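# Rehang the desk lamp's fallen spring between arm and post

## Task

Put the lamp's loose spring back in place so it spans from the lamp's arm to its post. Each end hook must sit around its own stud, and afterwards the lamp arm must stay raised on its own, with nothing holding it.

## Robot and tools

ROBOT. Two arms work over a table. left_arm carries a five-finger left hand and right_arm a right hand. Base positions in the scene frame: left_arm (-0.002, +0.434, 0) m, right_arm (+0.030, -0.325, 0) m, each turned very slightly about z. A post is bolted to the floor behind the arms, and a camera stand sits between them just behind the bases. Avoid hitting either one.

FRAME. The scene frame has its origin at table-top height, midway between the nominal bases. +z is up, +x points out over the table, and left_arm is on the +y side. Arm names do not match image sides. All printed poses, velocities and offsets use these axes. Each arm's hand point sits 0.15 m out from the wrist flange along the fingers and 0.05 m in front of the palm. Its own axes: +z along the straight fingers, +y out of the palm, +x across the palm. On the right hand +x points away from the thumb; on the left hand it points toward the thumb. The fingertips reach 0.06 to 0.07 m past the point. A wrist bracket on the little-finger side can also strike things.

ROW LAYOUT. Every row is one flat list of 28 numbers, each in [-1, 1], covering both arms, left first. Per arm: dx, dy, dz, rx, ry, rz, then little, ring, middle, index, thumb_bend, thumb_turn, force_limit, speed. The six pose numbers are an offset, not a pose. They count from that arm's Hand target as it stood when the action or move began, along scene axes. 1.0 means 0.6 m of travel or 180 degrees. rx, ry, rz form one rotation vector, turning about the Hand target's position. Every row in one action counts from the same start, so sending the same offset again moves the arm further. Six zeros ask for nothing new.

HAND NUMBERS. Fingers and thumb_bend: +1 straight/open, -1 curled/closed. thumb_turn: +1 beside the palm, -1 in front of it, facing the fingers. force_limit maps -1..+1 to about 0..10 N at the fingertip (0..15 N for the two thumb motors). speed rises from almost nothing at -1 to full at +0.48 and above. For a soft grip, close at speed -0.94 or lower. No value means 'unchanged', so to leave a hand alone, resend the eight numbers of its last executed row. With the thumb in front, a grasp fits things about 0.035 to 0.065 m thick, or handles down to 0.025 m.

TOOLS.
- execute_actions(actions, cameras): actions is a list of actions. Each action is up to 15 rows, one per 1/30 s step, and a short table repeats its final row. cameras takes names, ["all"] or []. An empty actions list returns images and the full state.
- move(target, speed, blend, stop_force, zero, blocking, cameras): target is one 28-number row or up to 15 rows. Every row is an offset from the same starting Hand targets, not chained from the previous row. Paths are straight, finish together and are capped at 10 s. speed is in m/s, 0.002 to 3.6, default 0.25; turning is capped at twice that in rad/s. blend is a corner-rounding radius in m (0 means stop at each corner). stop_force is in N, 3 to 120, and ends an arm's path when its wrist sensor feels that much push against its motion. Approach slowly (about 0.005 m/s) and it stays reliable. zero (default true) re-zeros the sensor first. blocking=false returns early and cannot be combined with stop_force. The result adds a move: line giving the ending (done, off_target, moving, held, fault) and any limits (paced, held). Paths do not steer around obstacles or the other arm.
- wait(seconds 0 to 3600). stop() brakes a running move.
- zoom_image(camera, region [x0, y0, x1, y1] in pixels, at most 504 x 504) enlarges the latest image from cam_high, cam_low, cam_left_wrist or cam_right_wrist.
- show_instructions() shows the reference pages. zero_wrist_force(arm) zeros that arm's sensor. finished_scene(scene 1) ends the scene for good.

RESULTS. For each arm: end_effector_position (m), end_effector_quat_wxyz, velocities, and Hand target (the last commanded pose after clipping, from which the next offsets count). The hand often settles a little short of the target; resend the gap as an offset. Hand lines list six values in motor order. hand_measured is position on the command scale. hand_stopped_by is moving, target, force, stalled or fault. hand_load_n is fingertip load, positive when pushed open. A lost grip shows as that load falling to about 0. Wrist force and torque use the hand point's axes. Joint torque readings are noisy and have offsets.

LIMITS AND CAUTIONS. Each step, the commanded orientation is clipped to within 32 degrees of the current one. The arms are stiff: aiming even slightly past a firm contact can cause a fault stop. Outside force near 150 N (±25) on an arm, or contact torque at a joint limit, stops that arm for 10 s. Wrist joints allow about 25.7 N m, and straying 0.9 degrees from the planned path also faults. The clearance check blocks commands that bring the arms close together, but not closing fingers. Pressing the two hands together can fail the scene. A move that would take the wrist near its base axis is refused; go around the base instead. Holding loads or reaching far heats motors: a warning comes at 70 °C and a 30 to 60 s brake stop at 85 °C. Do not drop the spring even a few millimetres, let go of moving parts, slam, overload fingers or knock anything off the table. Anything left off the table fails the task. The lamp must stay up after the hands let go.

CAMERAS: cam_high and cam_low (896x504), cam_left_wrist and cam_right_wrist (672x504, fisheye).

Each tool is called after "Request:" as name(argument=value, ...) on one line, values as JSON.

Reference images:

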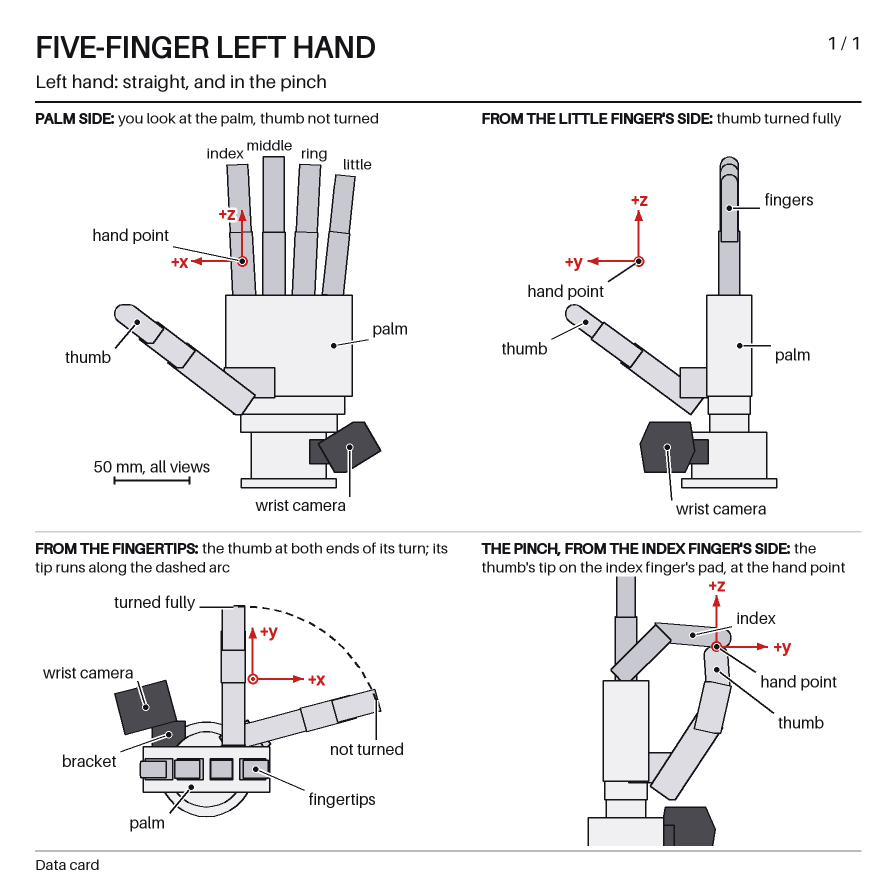

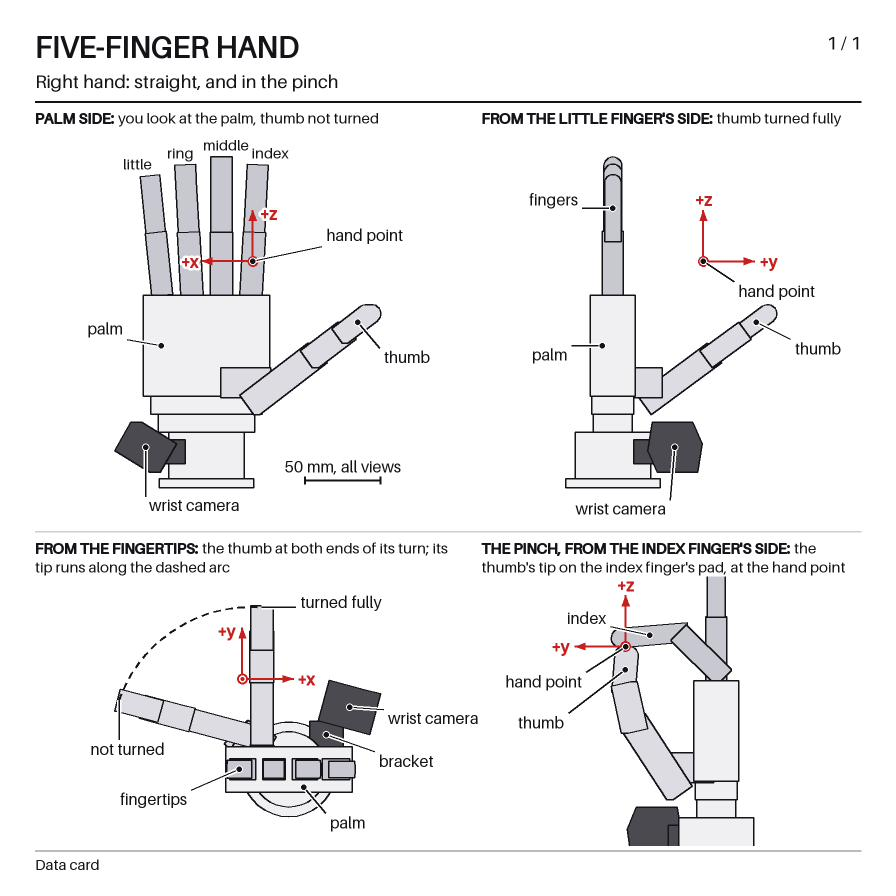

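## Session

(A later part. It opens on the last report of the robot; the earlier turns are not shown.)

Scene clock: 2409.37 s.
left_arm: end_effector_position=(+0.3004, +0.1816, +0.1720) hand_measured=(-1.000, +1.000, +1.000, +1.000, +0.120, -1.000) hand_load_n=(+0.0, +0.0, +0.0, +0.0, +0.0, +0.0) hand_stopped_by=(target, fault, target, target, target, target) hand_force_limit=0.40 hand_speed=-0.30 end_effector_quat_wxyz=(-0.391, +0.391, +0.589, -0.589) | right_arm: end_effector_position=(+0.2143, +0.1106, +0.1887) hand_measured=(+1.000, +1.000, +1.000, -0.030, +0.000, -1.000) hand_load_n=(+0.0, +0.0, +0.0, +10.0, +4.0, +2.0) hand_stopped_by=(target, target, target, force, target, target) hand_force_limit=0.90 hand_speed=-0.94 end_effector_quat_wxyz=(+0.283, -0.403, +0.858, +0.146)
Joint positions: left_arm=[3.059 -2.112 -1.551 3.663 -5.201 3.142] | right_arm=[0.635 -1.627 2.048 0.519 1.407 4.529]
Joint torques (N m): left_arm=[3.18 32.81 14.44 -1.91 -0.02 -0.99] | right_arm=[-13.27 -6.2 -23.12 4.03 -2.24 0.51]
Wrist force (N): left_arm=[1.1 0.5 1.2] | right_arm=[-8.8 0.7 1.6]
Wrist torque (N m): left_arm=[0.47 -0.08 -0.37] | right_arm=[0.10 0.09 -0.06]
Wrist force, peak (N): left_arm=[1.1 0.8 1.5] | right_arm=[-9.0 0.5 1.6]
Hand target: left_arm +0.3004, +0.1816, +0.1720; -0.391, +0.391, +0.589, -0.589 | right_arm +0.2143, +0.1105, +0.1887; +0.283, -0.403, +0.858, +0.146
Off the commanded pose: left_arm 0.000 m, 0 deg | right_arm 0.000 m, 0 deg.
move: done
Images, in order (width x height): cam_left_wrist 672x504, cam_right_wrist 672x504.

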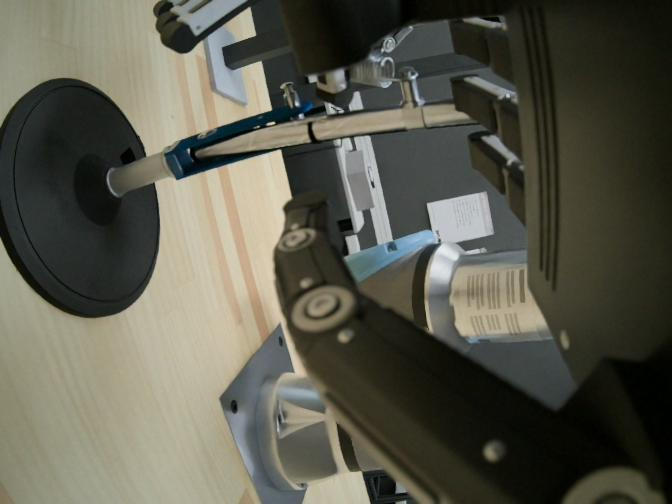

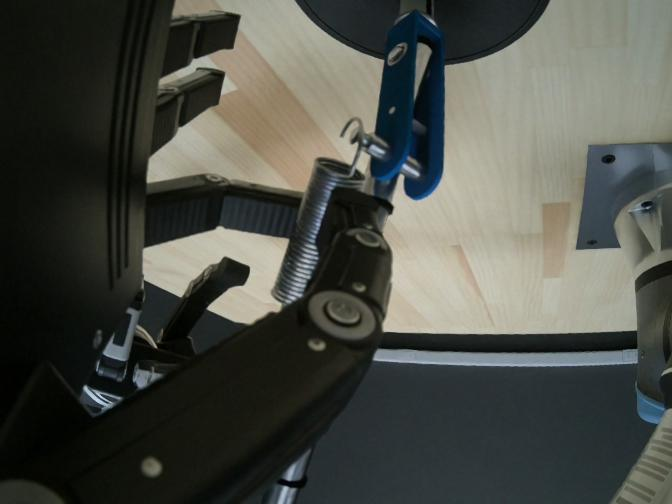

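Request:
move(target=[0,0,0,0,0,0,-1,1,1,1,0.12,-1,0.4,-0.3,0.00572,0.00287,-0.00577,0.01852,-0.03731,0,1,1,1,-0.5,0.0,-1,0.9,-0.94], speed=0.015, cameras=["cam_right_wrist","cam_left_wrist"])

Request:
zoom_image(camera="cam_right_wrist", region=[320, 80, 410, 170])

Request:
zoom_image(camera="cam_left_wrist", region=[260, 30, 430, 130])

Scene clock: 2514.23 s.
left_arm: end_effector_position=(+0.3004, +0.1816, +0.1720) hand_measured=(-1.000, +1.000, +1.000, +1.000, +0.120, -1.000) hand_load_n=(+0.0, +0.0, +0.0, +0.0, +0.0, +0.0) hand_stopped_by=(target, fault, target, target, target, target) hand_force_limit=0.40 hand_speed=-0.30 end_effector_quat_wxyz=(-0.391, +0.391, +0.589, -0.589) | right_arm: end_effector_position=(+0.2177, +0.1123, +0.1852) hand_measured=(+1.000, +1.000, +1.000, -0.030, +0.000, -1.000) hand_load_n=(+0.0, +0.0, +0.0, +10.0, +4.0, +2.0) hand_stopped_by=(target, target, target, force, target, target) hand_force_limit=0.90 hand_speed=-0.94 end_effector_quat_wxyz=(+0.345, -0.403, +0.835, +0.147)
Joint positions: left_arm=[3.059 -2.112 -1.551 3.663 -5.201 3.142] | right_arm=[0.649 -1.672 2.124 0.361 1.435 4.524]
Joint torques (N m): left_arm=[3.01 33.06 14.56 -1.99 0.21 -1.01] | right_arm=[14.87 -16.19 -3.5 0.66 2.95 -2.17]
Wrist force (N): left_arm=[1.0 0.5 1.2] | right_arm=[-8.3 0.8 1.6]
Wrist torque (N m): left_arm=[0.46 -0.06 -0.38] | right_arm=[0.11 0.04 -0.04]
Wrist force, peak (N): left_arm=[1.3 0.5 1.5] | right_arm=[-9.1 0.7 1.8]
Hand target: left_arm +0.3004, +0.1816, +0.1720; -0.391, +0.391, +0.589, -0.589 | right_arm +0.2177, +0.1123, +0.1852; +0.345, -0.403, +0.835, +0.147
Off the commanded pose: left_arm 0.000 m, 0 deg | right_arm 0.000 m, 0 deg.
move: done
Images, in order (width x height): cam_left_wrist 672x504, cam_right_wrist 672x504.

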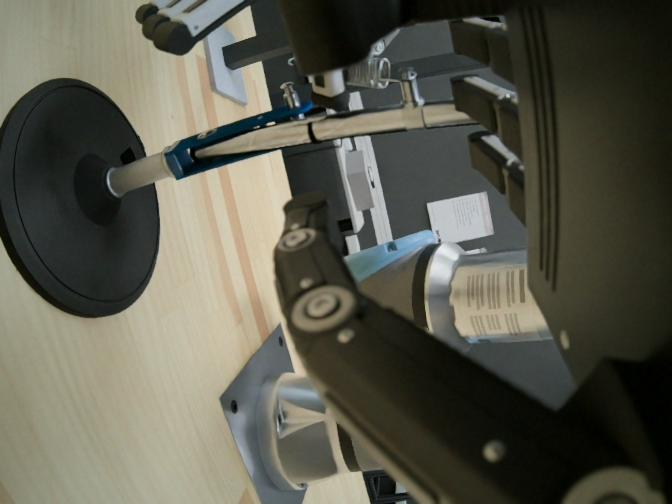

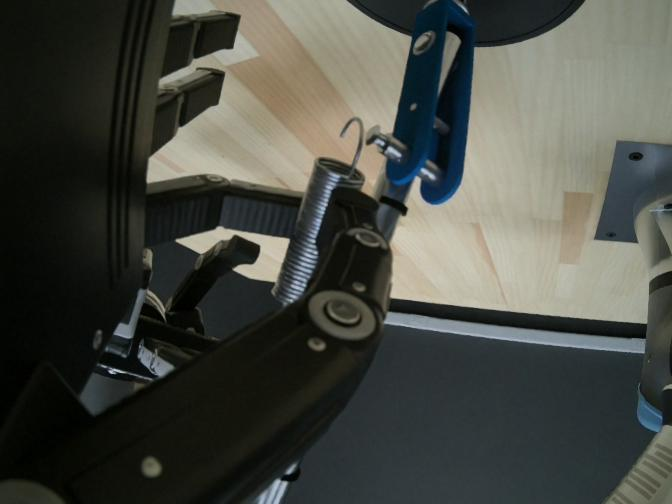

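Scaled by 5.600 from the camera's image (finer frame: 960x720).

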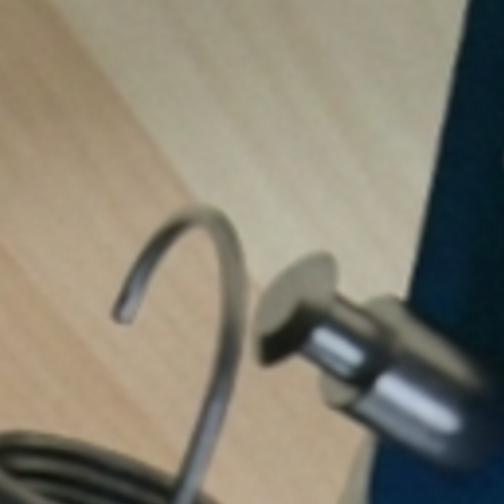

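Scaled by 2.965 from the camera's image (finer frame: 960x720).

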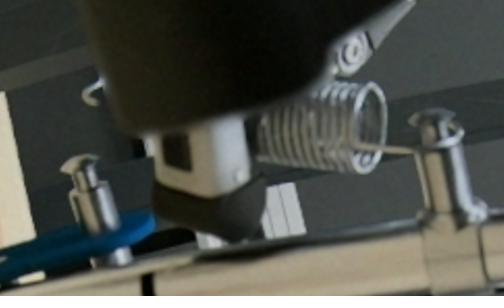

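Request:
move(target=[0,0,0,0,0,0,-1,1,1,1,0.12,-1,0.4,-0.3,0.0029,0.00153,-0.00115,0.04187,0.00219,-0.0222,1,1,1,-0.5,0.0,-1,0.9,-0.94], speed=0.015, cameras=["cam_right_wrist","cam_left_wrist"])

Request:
zoom_image(camera="cam_right_wrist", region=[320, 80, 410, 170])

Request:
zoom_image(camera="cam_left_wrist", region=[260, 30, 430, 130])

Scene clock: 2534.77 s.
left_arm: end_effector_position=(+0.3004, +0.1816, +0.1720) hand_measured=(-1.000, +1.000, +1.000, +1.000, +0.120, -1.000) hand_load_n=(+0.5, +0.0, +0.0, +0.0, +0.0, +0.0) hand_stopped_by=(target, fault, target, target, target, target) hand_force_limit=0.40 hand_speed=-0.30 end_effector_quat_wxyz=(-0.391, +0.391, +0.589, -0.589) | right_arm: end_effector_position=(+0.2195, +0.1132, +0.1845) hand_measured=(+1.000, +1.000, +1.000, -0.030, +0.000, -1.000) hand_load_n=(-0.5, +0.0, +0.0, +9.5, +4.5, +2.0) hand_stopped_by=(target, target, target, force, target, target) hand_force_limit=0.90 hand_speed=-0.94 end_effector_quat_wxyz=(+0.372, -0.350, +0.838, +0.191)
Joint positions: left_arm=[3.059 -2.112 -1.551 3.663 -5.201 3.142] | right_arm=[0.634 -1.71 2.211 0.219 1.399 4.642]
Joint torques (N m): left_arm=[2.89 32.82 14.24 -2.02 0.34 -1.19] | right_arm=[-13.75 -15.76 -2.2 0.72 -2.34 1.2]
Wrist force (N): left_arm=[1.3 0.8 1.3] | right_arm=[-8.0 1.8 2.0]
Wrist torque (N m): left_arm=[0.50 -0.11 -0.37] | right_arm=[0.10 -0.01 -0.15]
Wrist force, peak (N): left_arm=[1.2 0.8 1.5] | right_arm=[-8.7 1.6 1.2]
Hand target: left_arm +0.3004, +0.1816, +0.1720; -0.391, +0.391, +0.589, -0.589 | right_arm +0.2195, +0.1132, +0.1845; +0.372, -0.350, +0.838, +0.191
Off the commanded pose: left_arm 0.000 m, 0 deg | right_arm 0.000 m, 0 deg.
move: done
Images, in order (width x height): cam_left_wrist 672x504, cam_right_wrist 672x504.

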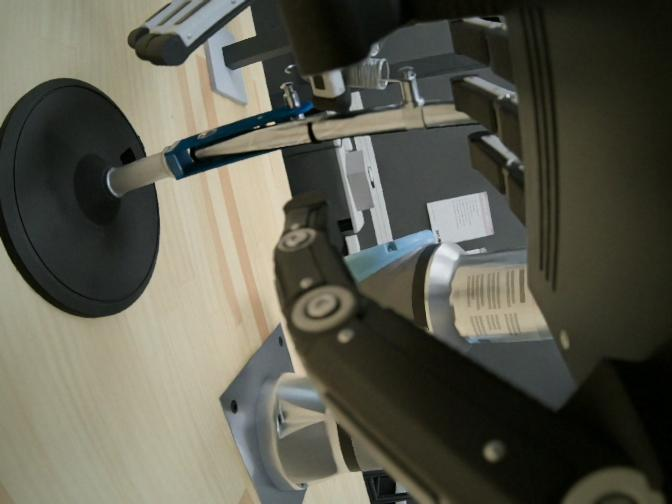

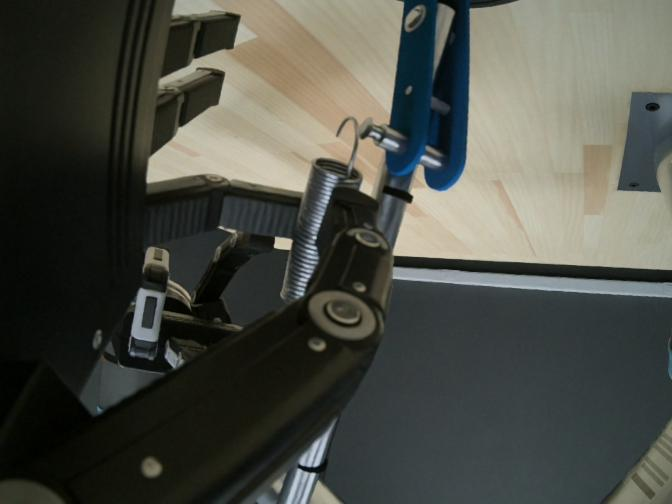

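Scaled by 5.600 from the camera's image (finer frame: 960x720).

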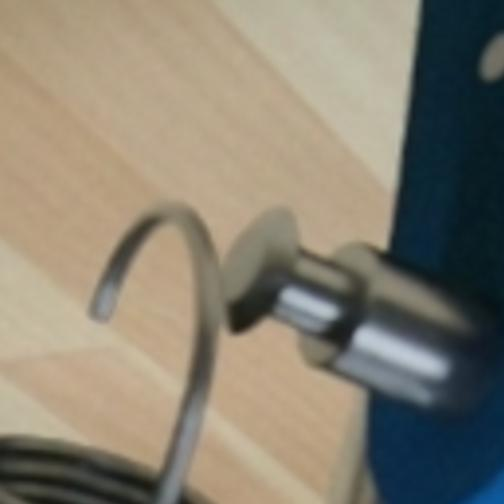

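Scaled by 2.965 from the camera's image (finer frame: 960x720).

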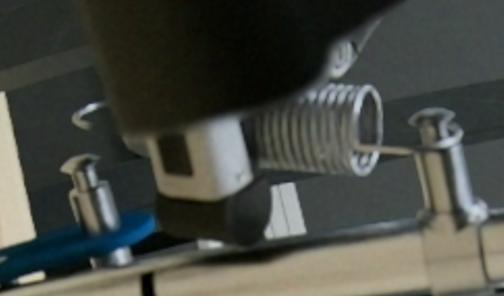

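Request:
move(target=[0,0,0,0,0,0,-1,1,1,1,0.12,-1,0.4,-0.3,-0.00207,0.00042,-0.00288,0.02585,0.01283,-0.01665,1,1,1,-0.5,0.0,-1,0.9,-0.94], speed=0.01, cameras=["cam_right_wrist","cam_left_wrist"])

Request:
zoom_image(camera="cam_right_wrist", region=[320, 80, 410, 170])

Request:
zoom_image(camera="cam_left_wrist", region=[260, 30, 430, 130])

Scene clock: 2548.43 s.
left_arm: end_effector_position=(+0.3004, +0.1816, +0.1720) hand_measured=(-1.000, +1.000, +1.000, +1.000, +0.120, -1.000) hand_load_n=(+0.0, +0.0, +0.0, +0.0, +0.0, +0.0) hand_stopped_by=(target, fault, target, target, target, target) hand_force_limit=0.40 hand_speed=-0.30 end_effector_quat_wxyz=(-0.391, +0.391, +0.589, -0.589) | right_arm: end_effector_position=(+0.2182, +0.1134, +0.1828) hand_measured=(+1.000, +1.000, +1.000, -0.030, +0.002, -1.000) hand_load_n=(+0.0, +0.0, +0.0, +10.0, +5.0, +2.5) hand_stopped_by=(target, target, target, force, target, target) hand_force_limit=0.90 hand_speed=-0.94 end_effector_quat_wxyz=(+0.374, -0.308, +0.846, +0.222)
Joint positions: left_arm=[3.059 -2.112 -1.551 3.663 -5.201 3.142] | right_arm=[0.633 -1.721 2.256 0.15 1.38 4.745]
Joint torques (N m): left_arm=[3.28 33.4 14.08 -1.93 0.47 -1.16] | right_arm=[14.98 -14.93 -2.29 0.76 -2.39 1.3]
Wrist force (N): left_arm=[1.1 0.8 1.1] | right_arm=[-9.1 2.4 1.7]
Wrist torque (N m): left_arm=[0.53 -0.09 -0.37] | right_arm=[0.09 0.02 -0.16]
Wrist force, peak (N): left_arm=[1.3 0.6 1.7] | right_arm=[-9.4 2.6 2.1]
Hand target: left_arm +0.3004, +0.1816, +0.1720; -0.391, +0.391, +0.589, -0.589 | right_arm +0.2182, +0.1134, +0.1828; +0.374, -0.308, +0.846, +0.222
Off the commanded pose: left_arm 0.000 m, 0 deg | right_arm 0.000 m, 0 deg.
move: done
Images, in order (width x height): cam_left_wrist 672x504, cam_right_wrist 672x504.

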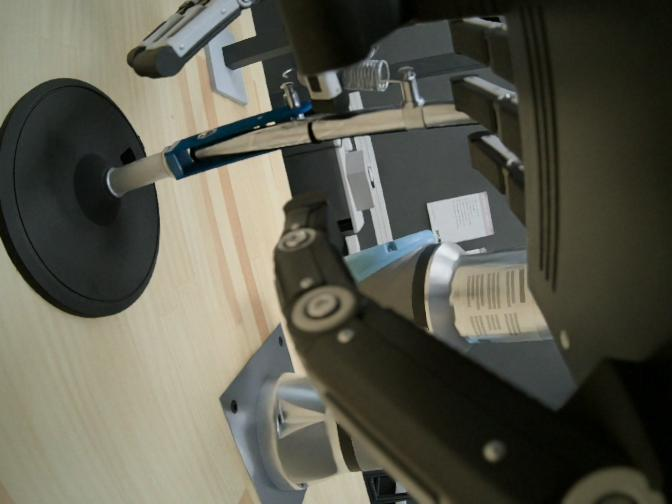

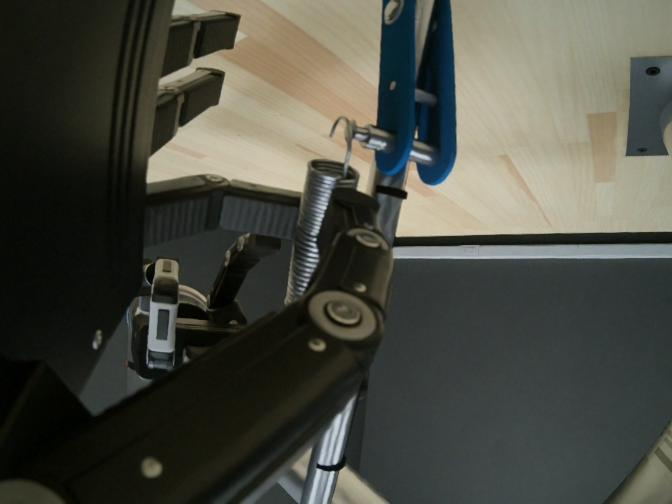

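Scaled by 5.600 from the camera's image (finer frame: 960x720).

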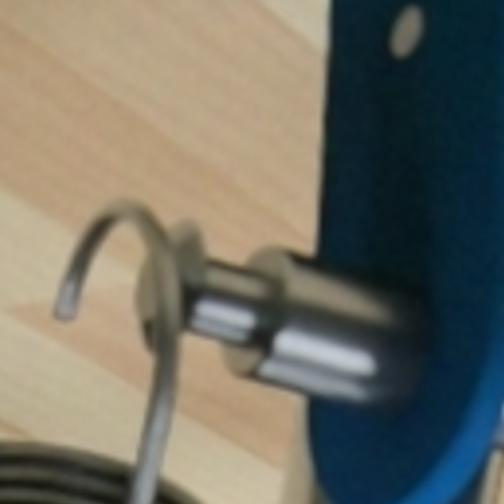

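Scaled by 2.965 from the camera's image (finer frame: 960x720).

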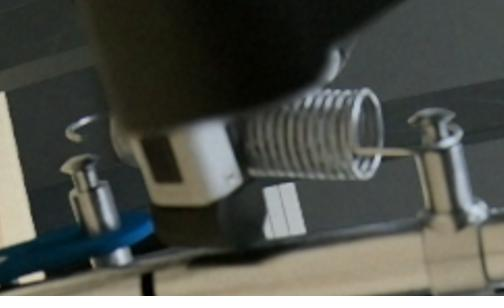

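Request:
move(target=[0,0,0,0,0,0,-1,1,1,1,0.12,-1,0.4,-0.3,-0.00125,0.00037,-0.00167,0.01723,0.00855,-0.0111,1,1,1,-0.5,0.0,-1,0.9,-0.94], speed=0.01, cameras=["cam_right_wrist","cam_left_wrist"])

Request:
zoom_image(camera="cam_right_wrist", region=[320, 80, 410, 170])

Request:
zoom_image(camera="cam_left_wrist", region=[270, 50, 330, 110])

Scene clock: 2556.20 s.
left_arm: end_effector_position=(+0.3004, +0.1816, +0.1720) hand_measured=(-1.000, +1.000, +1.000, +1.000, +0.120, -1.000) hand_load_n=(+0.0, +0.0, +0.0, +0.0, +0.5, +0.0) hand_stopped_by=(target, fault, target, target, target, target) hand_force_limit=0.40 hand_speed=-0.30 end_effector_quat_wxyz=(-0.391, +0.391, +0.589, -0.589) | right_arm: end_effector_position=(+0.2175, +0.1137, +0.1818) hand_measured=(+1.000, +1.000, +1.000, -0.030, +0.002, -1.000) hand_load_n=(+0.0, +0.0, +0.0, +9.5, +5.0, +3.5) hand_stopped_by=(target, target, target, force, target, target) hand_force_limit=0.90 hand_speed=-0.94 end_effector_quat_wxyz=(+0.375, -0.280, +0.850, +0.242)
Joint positions: left_arm=[3.059 -2.112 -1.551 3.663 -5.201 3.142] | right_arm=[0.636 -1.727 2.284 0.103 1.373 4.816]
Joint torques (N m): left_arm=[2.75 32.8 13.7 -1.9 0.56 -1.26] | right_arm=[15.35 -14.96 -1.78 0.44 -2.52 0.71]
Wrist force (N): left_arm=[0.9 0.5 1.4] | right_arm=[-7.4 2.5 2.8]
Wrist torque (N m): left_arm=[0.47 -0.05 -0.38] | right_arm=[0.09 -0.07 -0.11]
Wrist force, peak (N): left_arm=[1.1 0.6 1.7] | right_arm=[-9.7 2.9 1.7]
Hand target: left_arm +0.3004, +0.1816, +0.1720; -0.391, +0.391, +0.589, -0.589 | right_arm +0.2175, +0.1137, +0.1818; +0.375, -0.280, +0.850, +0.242
Off the commanded pose: left_arm 0.000 m, 0 deg | right_arm 0.000 m, 0 deg.
move: done
Images, in order (width x height): cam_left_wrist 672x504, cam_right_wrist 672x504.

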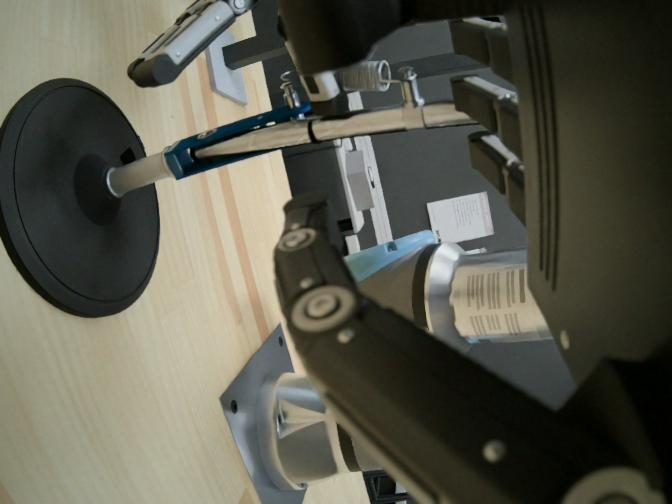

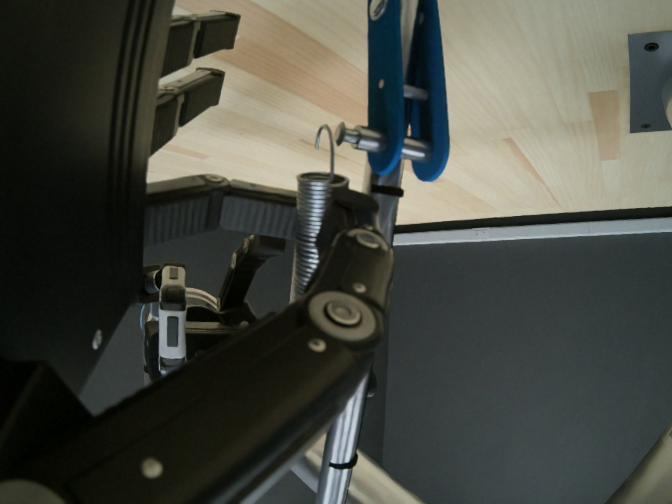

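Scaled by 5.600 from the camera's image (finer frame: 960x720).

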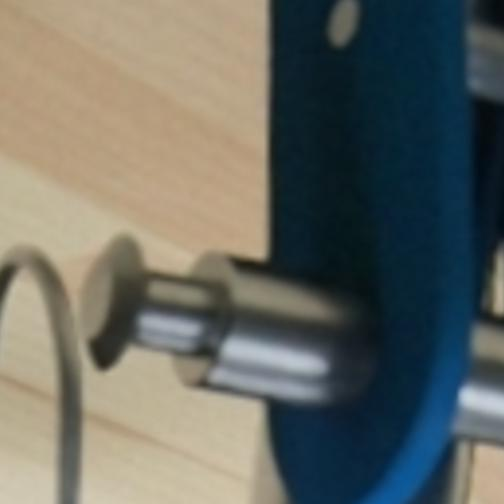

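Scaled by 8.400 from the camera's image (finer frame: 960x720).

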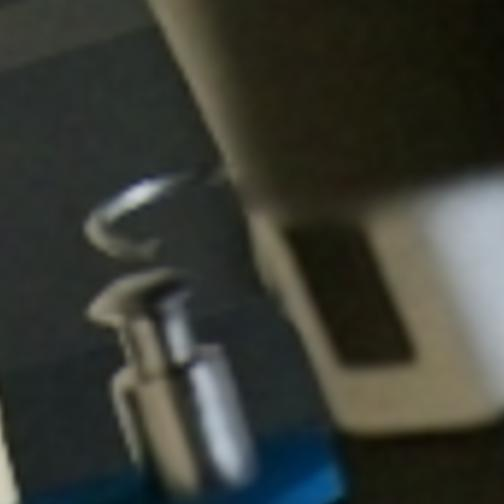

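Request:
move(target=[0,0,0,0,0,0,-1,1,1,1,0.12,-1,0.4,-0.3,0,0,0,0,0,0,1,1,1,-0.5,-0.08,-1,0.9,-0.94], cameras=["cam_right_wrist","cam_left_wrist"])

Request:
zoom_image(camera="cam_right_wrist", region=[270, 90, 410, 270])

Request:
zoom_image(camera="cam_left_wrist", region=[270, 50, 330, 110])

Scene clock: 2566.23 s.
left_arm: end_effector_position=(+0.3004, +0.1816, +0.1720) hand_measured=(-1.000, +1.000, +1.000, +1.000, +0.120, -1.000) hand_load_n=(+0.0, -0.5, -0.5, +0.0, +0.0, +0.0) hand_stopped_by=(target, fault, target, target, target, target) hand_force_limit=0.40 hand_speed=-0.30 end_effector_quat_wxyz=(-0.391, +0.391, +0.589, -0.589) | right_arm: end_effector_position=(+0.2175, +0.1137, +0.1818) hand_measured=(+1.000, +1.000, +1.000, -0.028, -0.074, -1.000) hand_load_n=(+0.0, +0.0, +0.0, +19.0, +13.0, +1.5) hand_stopped_by=(target, target, target, force, target, target) hand_force_limit=0.90 hand_speed=-0.94 end_effector_quat_wxyz=(+0.375, -0.280, +0.850, +0.242)
Joint positions: left_arm=[3.059 -2.112 -1.551 3.663 -5.201 3.142] | right_arm=[0.636 -1.727 2.284 0.103 1.373 4.816]
Joint torques (N m): left_arm=[2.97 33.11 14.12 -1.93 0.62 -1.27] | right_arm=[14.91 -15.73 -2.75 0.55 -2.39 1.37]
Wrist force (N): left_arm=[0.8 0.7 1.4] | right_arm=[-8.0 3.1 2.5]
Wrist torque (N m): left_arm=[0.48 -0.02 -0.39] | right_arm=[0.14 -0.02 -0.14]
Wrist force, peak (N): left_arm=[1.0 0.8 1.6] | right_arm=[-8.1 3.0 2.5]
Hand target: left_arm +0.3004, +0.1816, +0.1720; -0.391, +0.391, +0.589, -0.589 | right_arm +0.2175, +0.1137, +0.1818; +0.375, -0.280, +0.850, +0.242
Off the commanded pose: left_arm 0.000 m, 0 deg | right_arm 0.000 m, 0 deg.
move: done
Images, in order (width x height): cam_left_wrist 672x504, cam_right_wrist 672x504.

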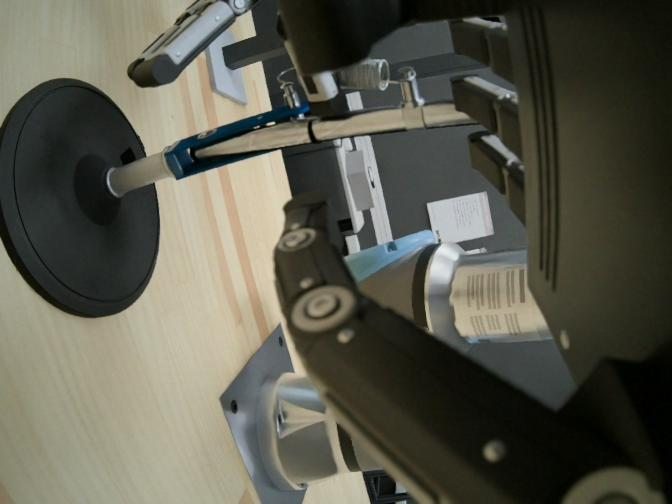

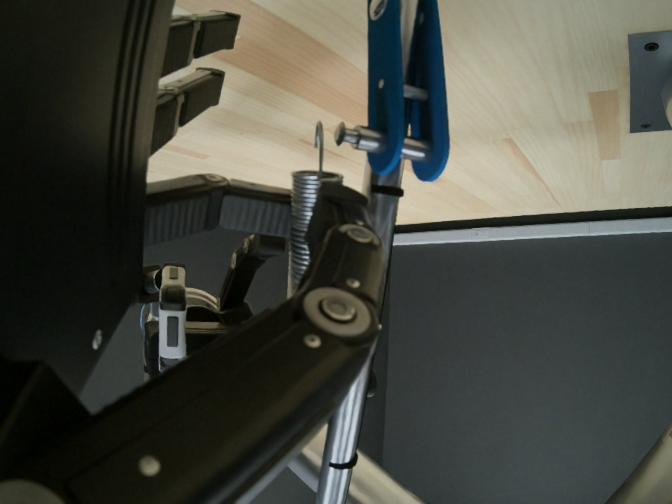

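Scaled by 2.800 from the camera's image (finer frame: 960x720).

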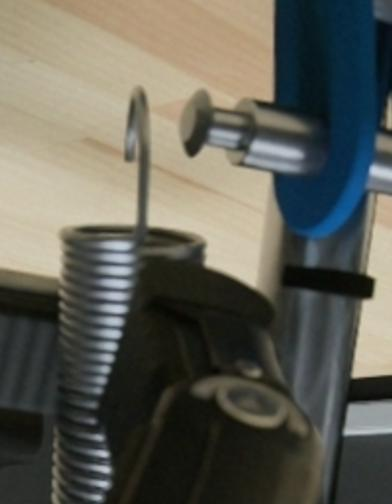

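Scaled by 8.400 from the camera's image (finer frame: 960x720).

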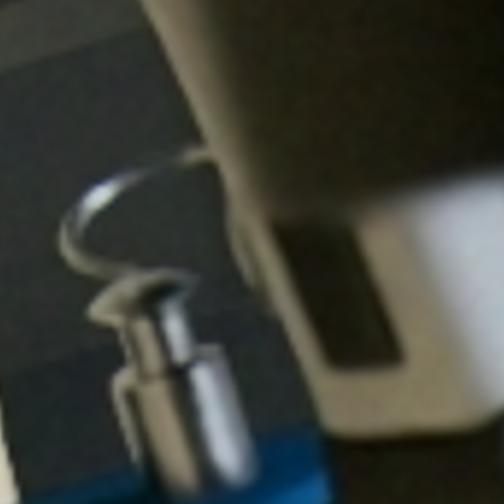

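Request:
move(target=[0,0,0,0,0,0,-1,1,1,1,0.12,-1,0.4,-0.3,0.00117,0.004,-0.00132,-0.03784,-0.01878,-0.09063,1,1,1,-0.5,-0.08,-1,0.9,-0.94], speed=0.02, cameras=["cam_right_wrist","cam_left_wrist"])

Request:
zoom_image(camera="cam_right_wrist", region=[270, 90, 410, 270])

Request:
zoom_image(camera="cam_left_wrist", region=[270, 50, 330, 110])

Scene clock: 2583.53 s.
left_arm: end_effector_position=(+0.3004, +0.1816, +0.1720) hand_measured=(-1.000, +1.000, +1.000, +1.000, +0.120, -1.000) hand_load_n=(+0.0, +0.0, +0.0, +0.0, +0.0, -0.5) hand_stopped_by=(target, fault, target, target, target, target) hand_force_limit=0.40 hand_speed=-0.30 end_effector_quat_wxyz=(-0.391, +0.391, +0.589, -0.589) | right_arm: end_effector_position=(+0.2182, +0.1161, +0.1810) hand_measured=(+1.000, +1.000, +1.000, -0.028, -0.072, -1.000) hand_load_n=(+0.0, +0.0, +0.0, +18.5, +12.5, +1.0) hand_stopped_by=(target, target, target, force, target, target) hand_force_limit=0.90 hand_speed=-0.94 end_effector_quat_wxyz=(+0.413, -0.186, +0.882, +0.128)
Joint positions: left_arm=[3.059 -2.112 -1.551 3.663 -5.201 3.142] | right_arm=[0.989 -1.604 2.152 0.19 1.946 5.127]
Joint torques (N m): left_arm=[2.22 32.63 14.14 -1.92 0.83 -1.33] | right_arm=[14.34 -5.5 -22.19 3.37 3.24 1.42]
Wrist force (N): left_arm=[0.8 0.6 1.8] | right_arm=[-7.9 3.4 1.8]
Wrist torque (N m): left_arm=[0.45 -0.03 -0.38] | right_arm=[0.18 0.01 -0.13]
Wrist force, peak (N): left_arm=[0.8 0.6 1.8] | right_arm=[-8.3 3.3 2.3]
Hand target: left_arm +0.3004, +0.1816, +0.1720; -0.391, +0.391, +0.589, -0.589 | right_arm +0.2182, +0.1161, +0.1810; +0.413, -0.186, +0.882, +0.128
Off the commanded pose: left_arm 0.000 m, 0 deg | right_arm 0.000 m, 0 deg.
move: done
Images, in order (width x height): cam_left_wrist 672x504, cam_right_wrist 672x504.

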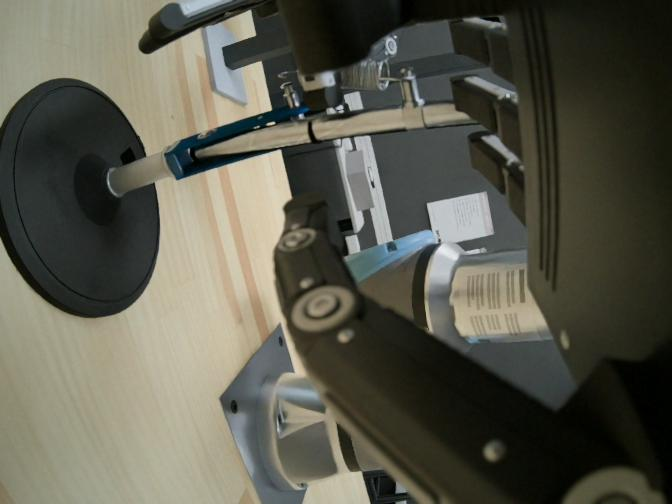

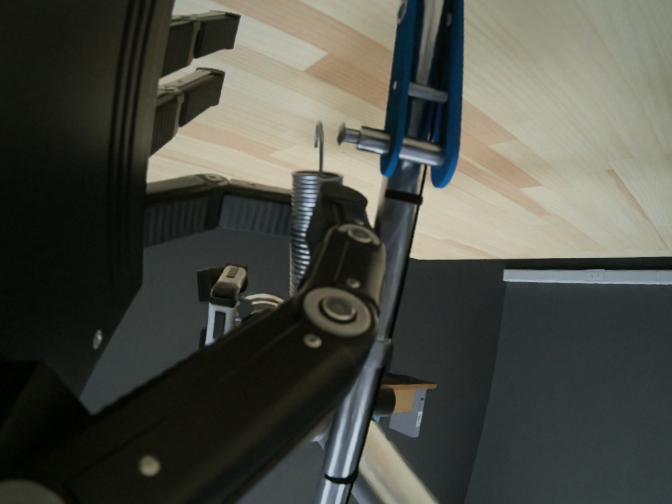

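Scaled by 2.800 from the camera's image (finer frame: 960x720).

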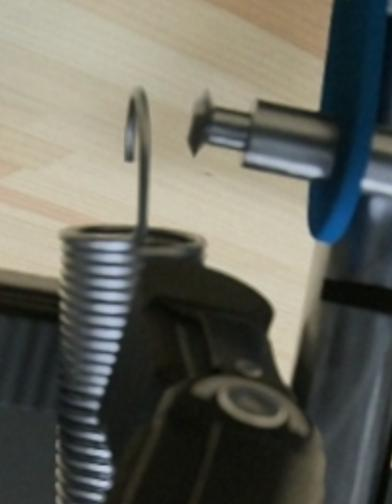

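Scaled by 8.400 from the camera's image (finer frame: 960x720).

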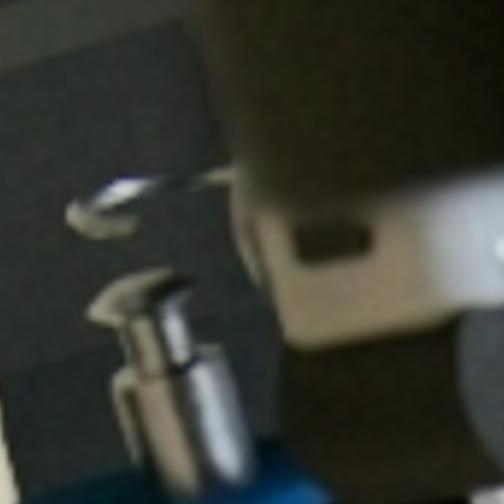

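Request:
zoom_image(camera="cam_left_wrist", region=[260, 30, 430, 130])

Scaled by 2.965 from the camera's image (finer frame: 960x720).

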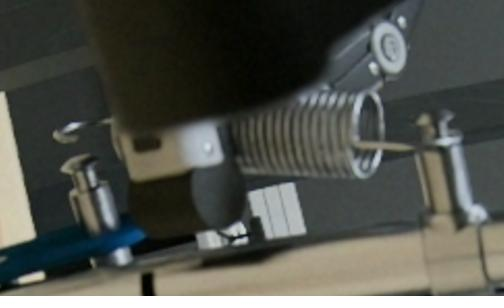

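Request:
move(target=[0,0,0,0,0,0,-1,1,1,1,0.12,-1,0.4,-0.3,0.00002,0.0016,0.00142,0.03546,0.0176,-0.02016,1,1,1,-0.5,-0.08,-1,0.9,-0.94], speed=0.01, cameras=["cam_right_wrist","cam_left_wrist"])

Request:
zoom_image(camera="cam_right_wrist", region=[270, 90, 410, 270])

Request:
zoom_image(camera="cam_left_wrist", region=[270, 50, 330, 110])

Scene clock: 2607.03 s.
left_arm: end_effector_position=(+0.3004, +0.1816, +0.1720) hand_measured=(-1.000, +1.000, +1.000, +1.000, +0.120, -1.000) hand_load_n=(+0.0, +0.0, +0.0, +0.0, +0.0, +0.0) hand_stopped_by=(target, fault, target, target, target, target) hand_force_limit=0.40 hand_speed=-0.30 end_effector_quat_wxyz=(-0.391, +0.391, +0.589, -0.589) | right_arm: end_effector_position=(+0.2182, +0.1170, +0.1818) hand_measured=(+1.000, +1.000, +1.000, -0.028, -0.072, -1.000) hand_load_n=(+0.0, +0.0, +0.0, +18.0, +13.0, +1.0) hand_stopped_by=(target, target, target, force, target, target) hand_force_limit=0.90 hand_speed=-0.94 end_effector_quat_wxyz=(+0.402, -0.131, +0.890, +0.169)
Joint positions: left_arm=[3.059 -2.112 -1.551 3.663 -5.201 3.142] | right_arm=[0.994 -1.605 2.172 0.155 1.926 5.261]
Joint torques (N m): left_arm=[2.27 32.96 14.27 -1.99 1.03 -1.48] | right_arm=[15.28 -4.24 -2.08 0.59 -2.54 1.32]
Wrist force (N): left_arm=[0.7 0.7 1.3] | right_arm=[-7.8 4.3 1.8]
Wrist torque (N m): left_arm=[0.51 -0.02 -0.39] | right_arm=[0.20 0.05 -0.15]
Wrist force, peak (N): left_arm=[1.3 0.3 1.9] | right_arm=[-8.4 3.9 1.8]
Hand target: left_arm +0.3004, +0.1816, +0.1720; -0.391, +0.391, +0.589, -0.589 | right_arm +0.2182, +0.1170, +0.1818; +0.402, -0.131, +0.890, +0.169
Off the commanded pose: left_arm 0.000 m, 0 deg | right_arm 0.000 m, 0 deg.
move: done
Images, in order (width x height): cam_left_wrist 672x504, cam_right_wrist 672x504.

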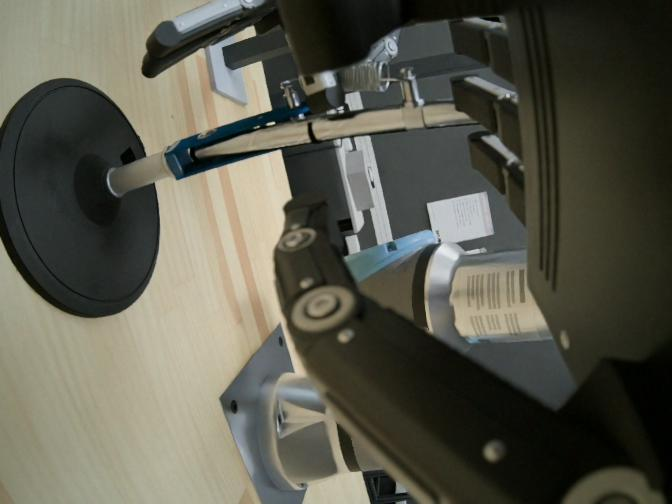

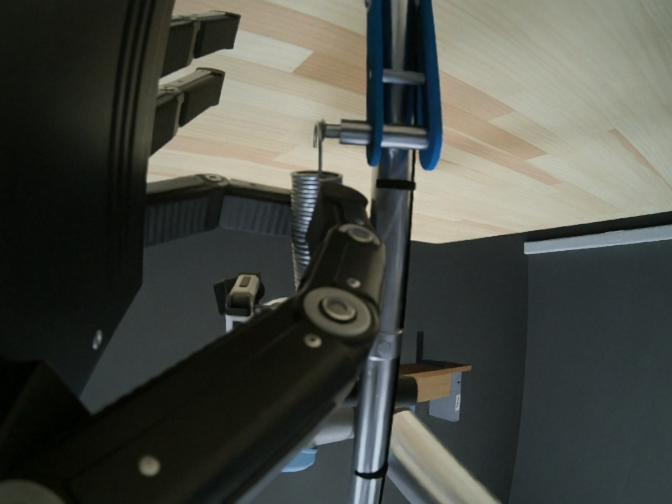

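Scaled by 2.800 from the camera's image (finer frame: 960x720).

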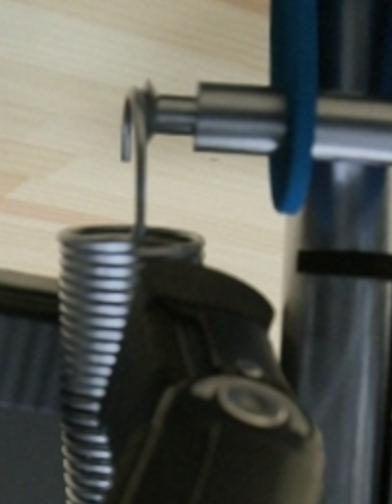

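Scaled by 8.400 from the camera's image (finer frame: 960x720).

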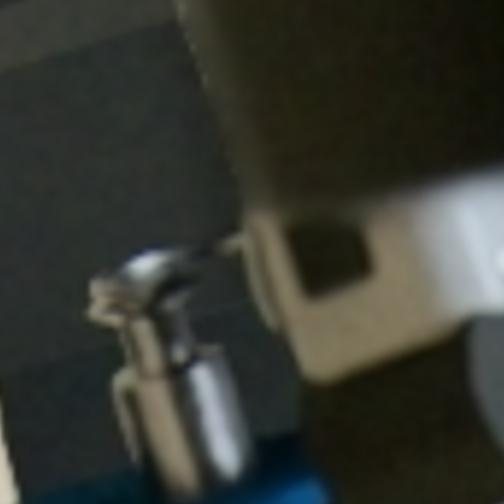

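Request:
move(target=[0,0,0,0,0,0,-1,1,1,1,0.12,-1,0.4,-0.3,-0.00033,-0.0011,-0.0046,0.00321,-0.00647,0,1,1,1,-0.5,-0.08,-1,0.9,-0.94], speed=0.01, cameras=["cam_right_wrist","cam_left_wrist"])

Request:
zoom_image(camera="cam_right_wrist", region=[270, 90, 410, 270])

Request:
zoom_image(camera="cam_left_wrist", region=[270, 50, 330, 110])

Scene clock: 2629.23 s.
left_arm: end_effector_position=(+0.3004, +0.1816, +0.1720) hand_measured=(-1.000, +1.000, +1.000, +1.000, +0.120, -1.000) hand_load_n=(+0.0, +0.0, +0.0, +0.0, +0.0, +0.0) hand_stopped_by=(target, fault, target, target, target, target) hand_force_limit=0.40 hand_speed=-0.30 end_effector_quat_wxyz=(-0.391, +0.391, +0.589, -0.589) | right_arm: end_effector_position=(+0.2180, +0.1164, +0.1791) hand_measured=(+1.000, +1.000, +1.000, -0.028, -0.072, -1.000) hand_load_n=(+0.0, +0.0, +0.0, +18.0, +13.5, +1.5) hand_stopped_by=(target, target, target, force, target, target) hand_force_limit=0.90 hand_speed=-0.94 end_effector_quat_wxyz=(+0.412, -0.130, +0.886, +0.172)
Joint positions: left_arm=[3.059 -2.112 -1.551 3.663 -5.201 3.142] | right_arm=[0.999 -1.604 2.191 0.114 1.937 5.255]
Joint torques (N m): left_arm=[2.52 32.83 13.66 -1.83 1.12 -1.58] | right_arm=[15.37 -4.81 -1.28 1 2.59 -2]
Wrist force (N): left_arm=[1.0 0.5 1.3] | right_arm=[-8.4 4.8 2.4]
Wrist torque (N m): left_arm=[0.45 -0.05 -0.37] | right_arm=[0.20 0.05 -0.01]
Wrist force, peak (N): left_arm=[1.1 0.6 1.7] | right_arm=[-8.7 4.9 1.9]
Hand target: left_arm +0.3004, +0.1816, +0.1720; -0.391, +0.391, +0.589, -0.589 | right_arm +0.2180, +0.1164, +0.1791; +0.412, -0.130, +0.885, +0.172
Off the commanded pose: left_arm 0.000 m, 0 deg | right_arm 0.000 m, 0 deg.
move: done
Images, in order (width x height): cam_left_wrist 672x504, cam_right_wrist 672x504.

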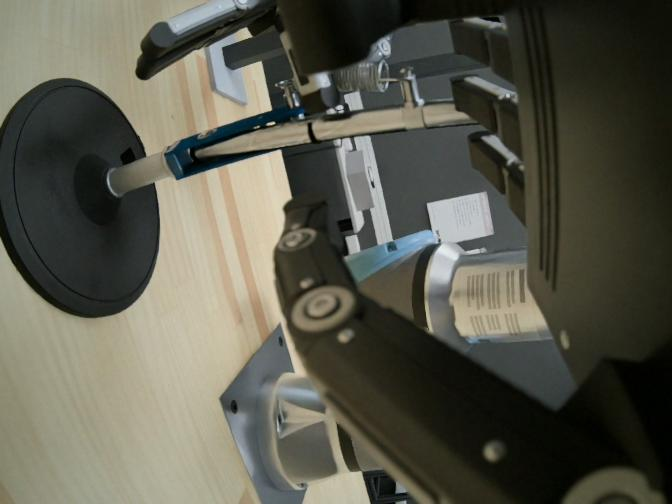

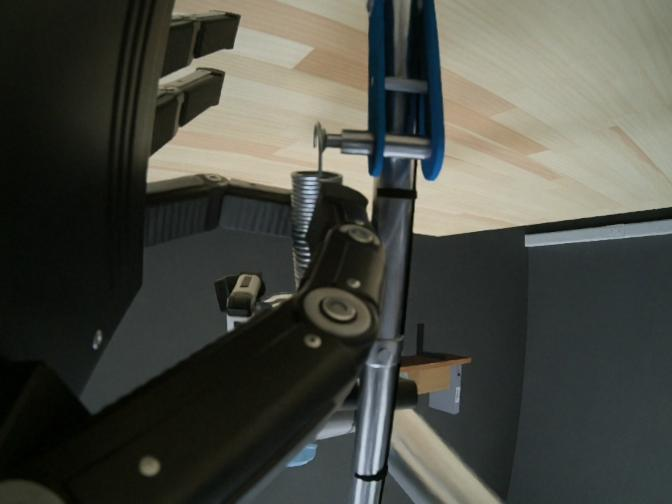

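Scaled by 2.800 from the camera's image (finer frame: 960x720).

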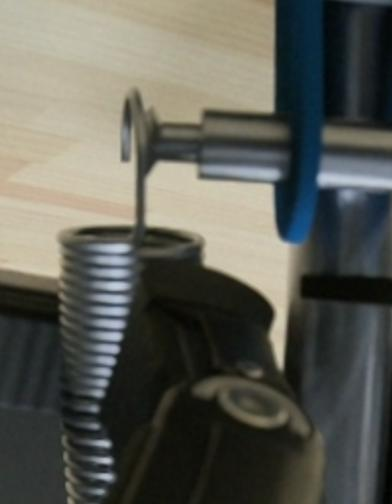

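Scaled by 8.400 from the camera's image (finer frame: 960x720).

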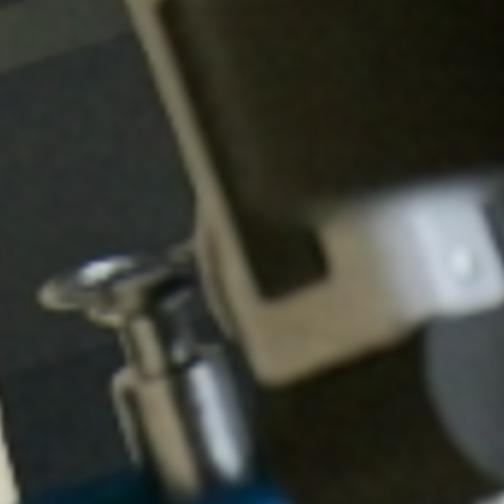

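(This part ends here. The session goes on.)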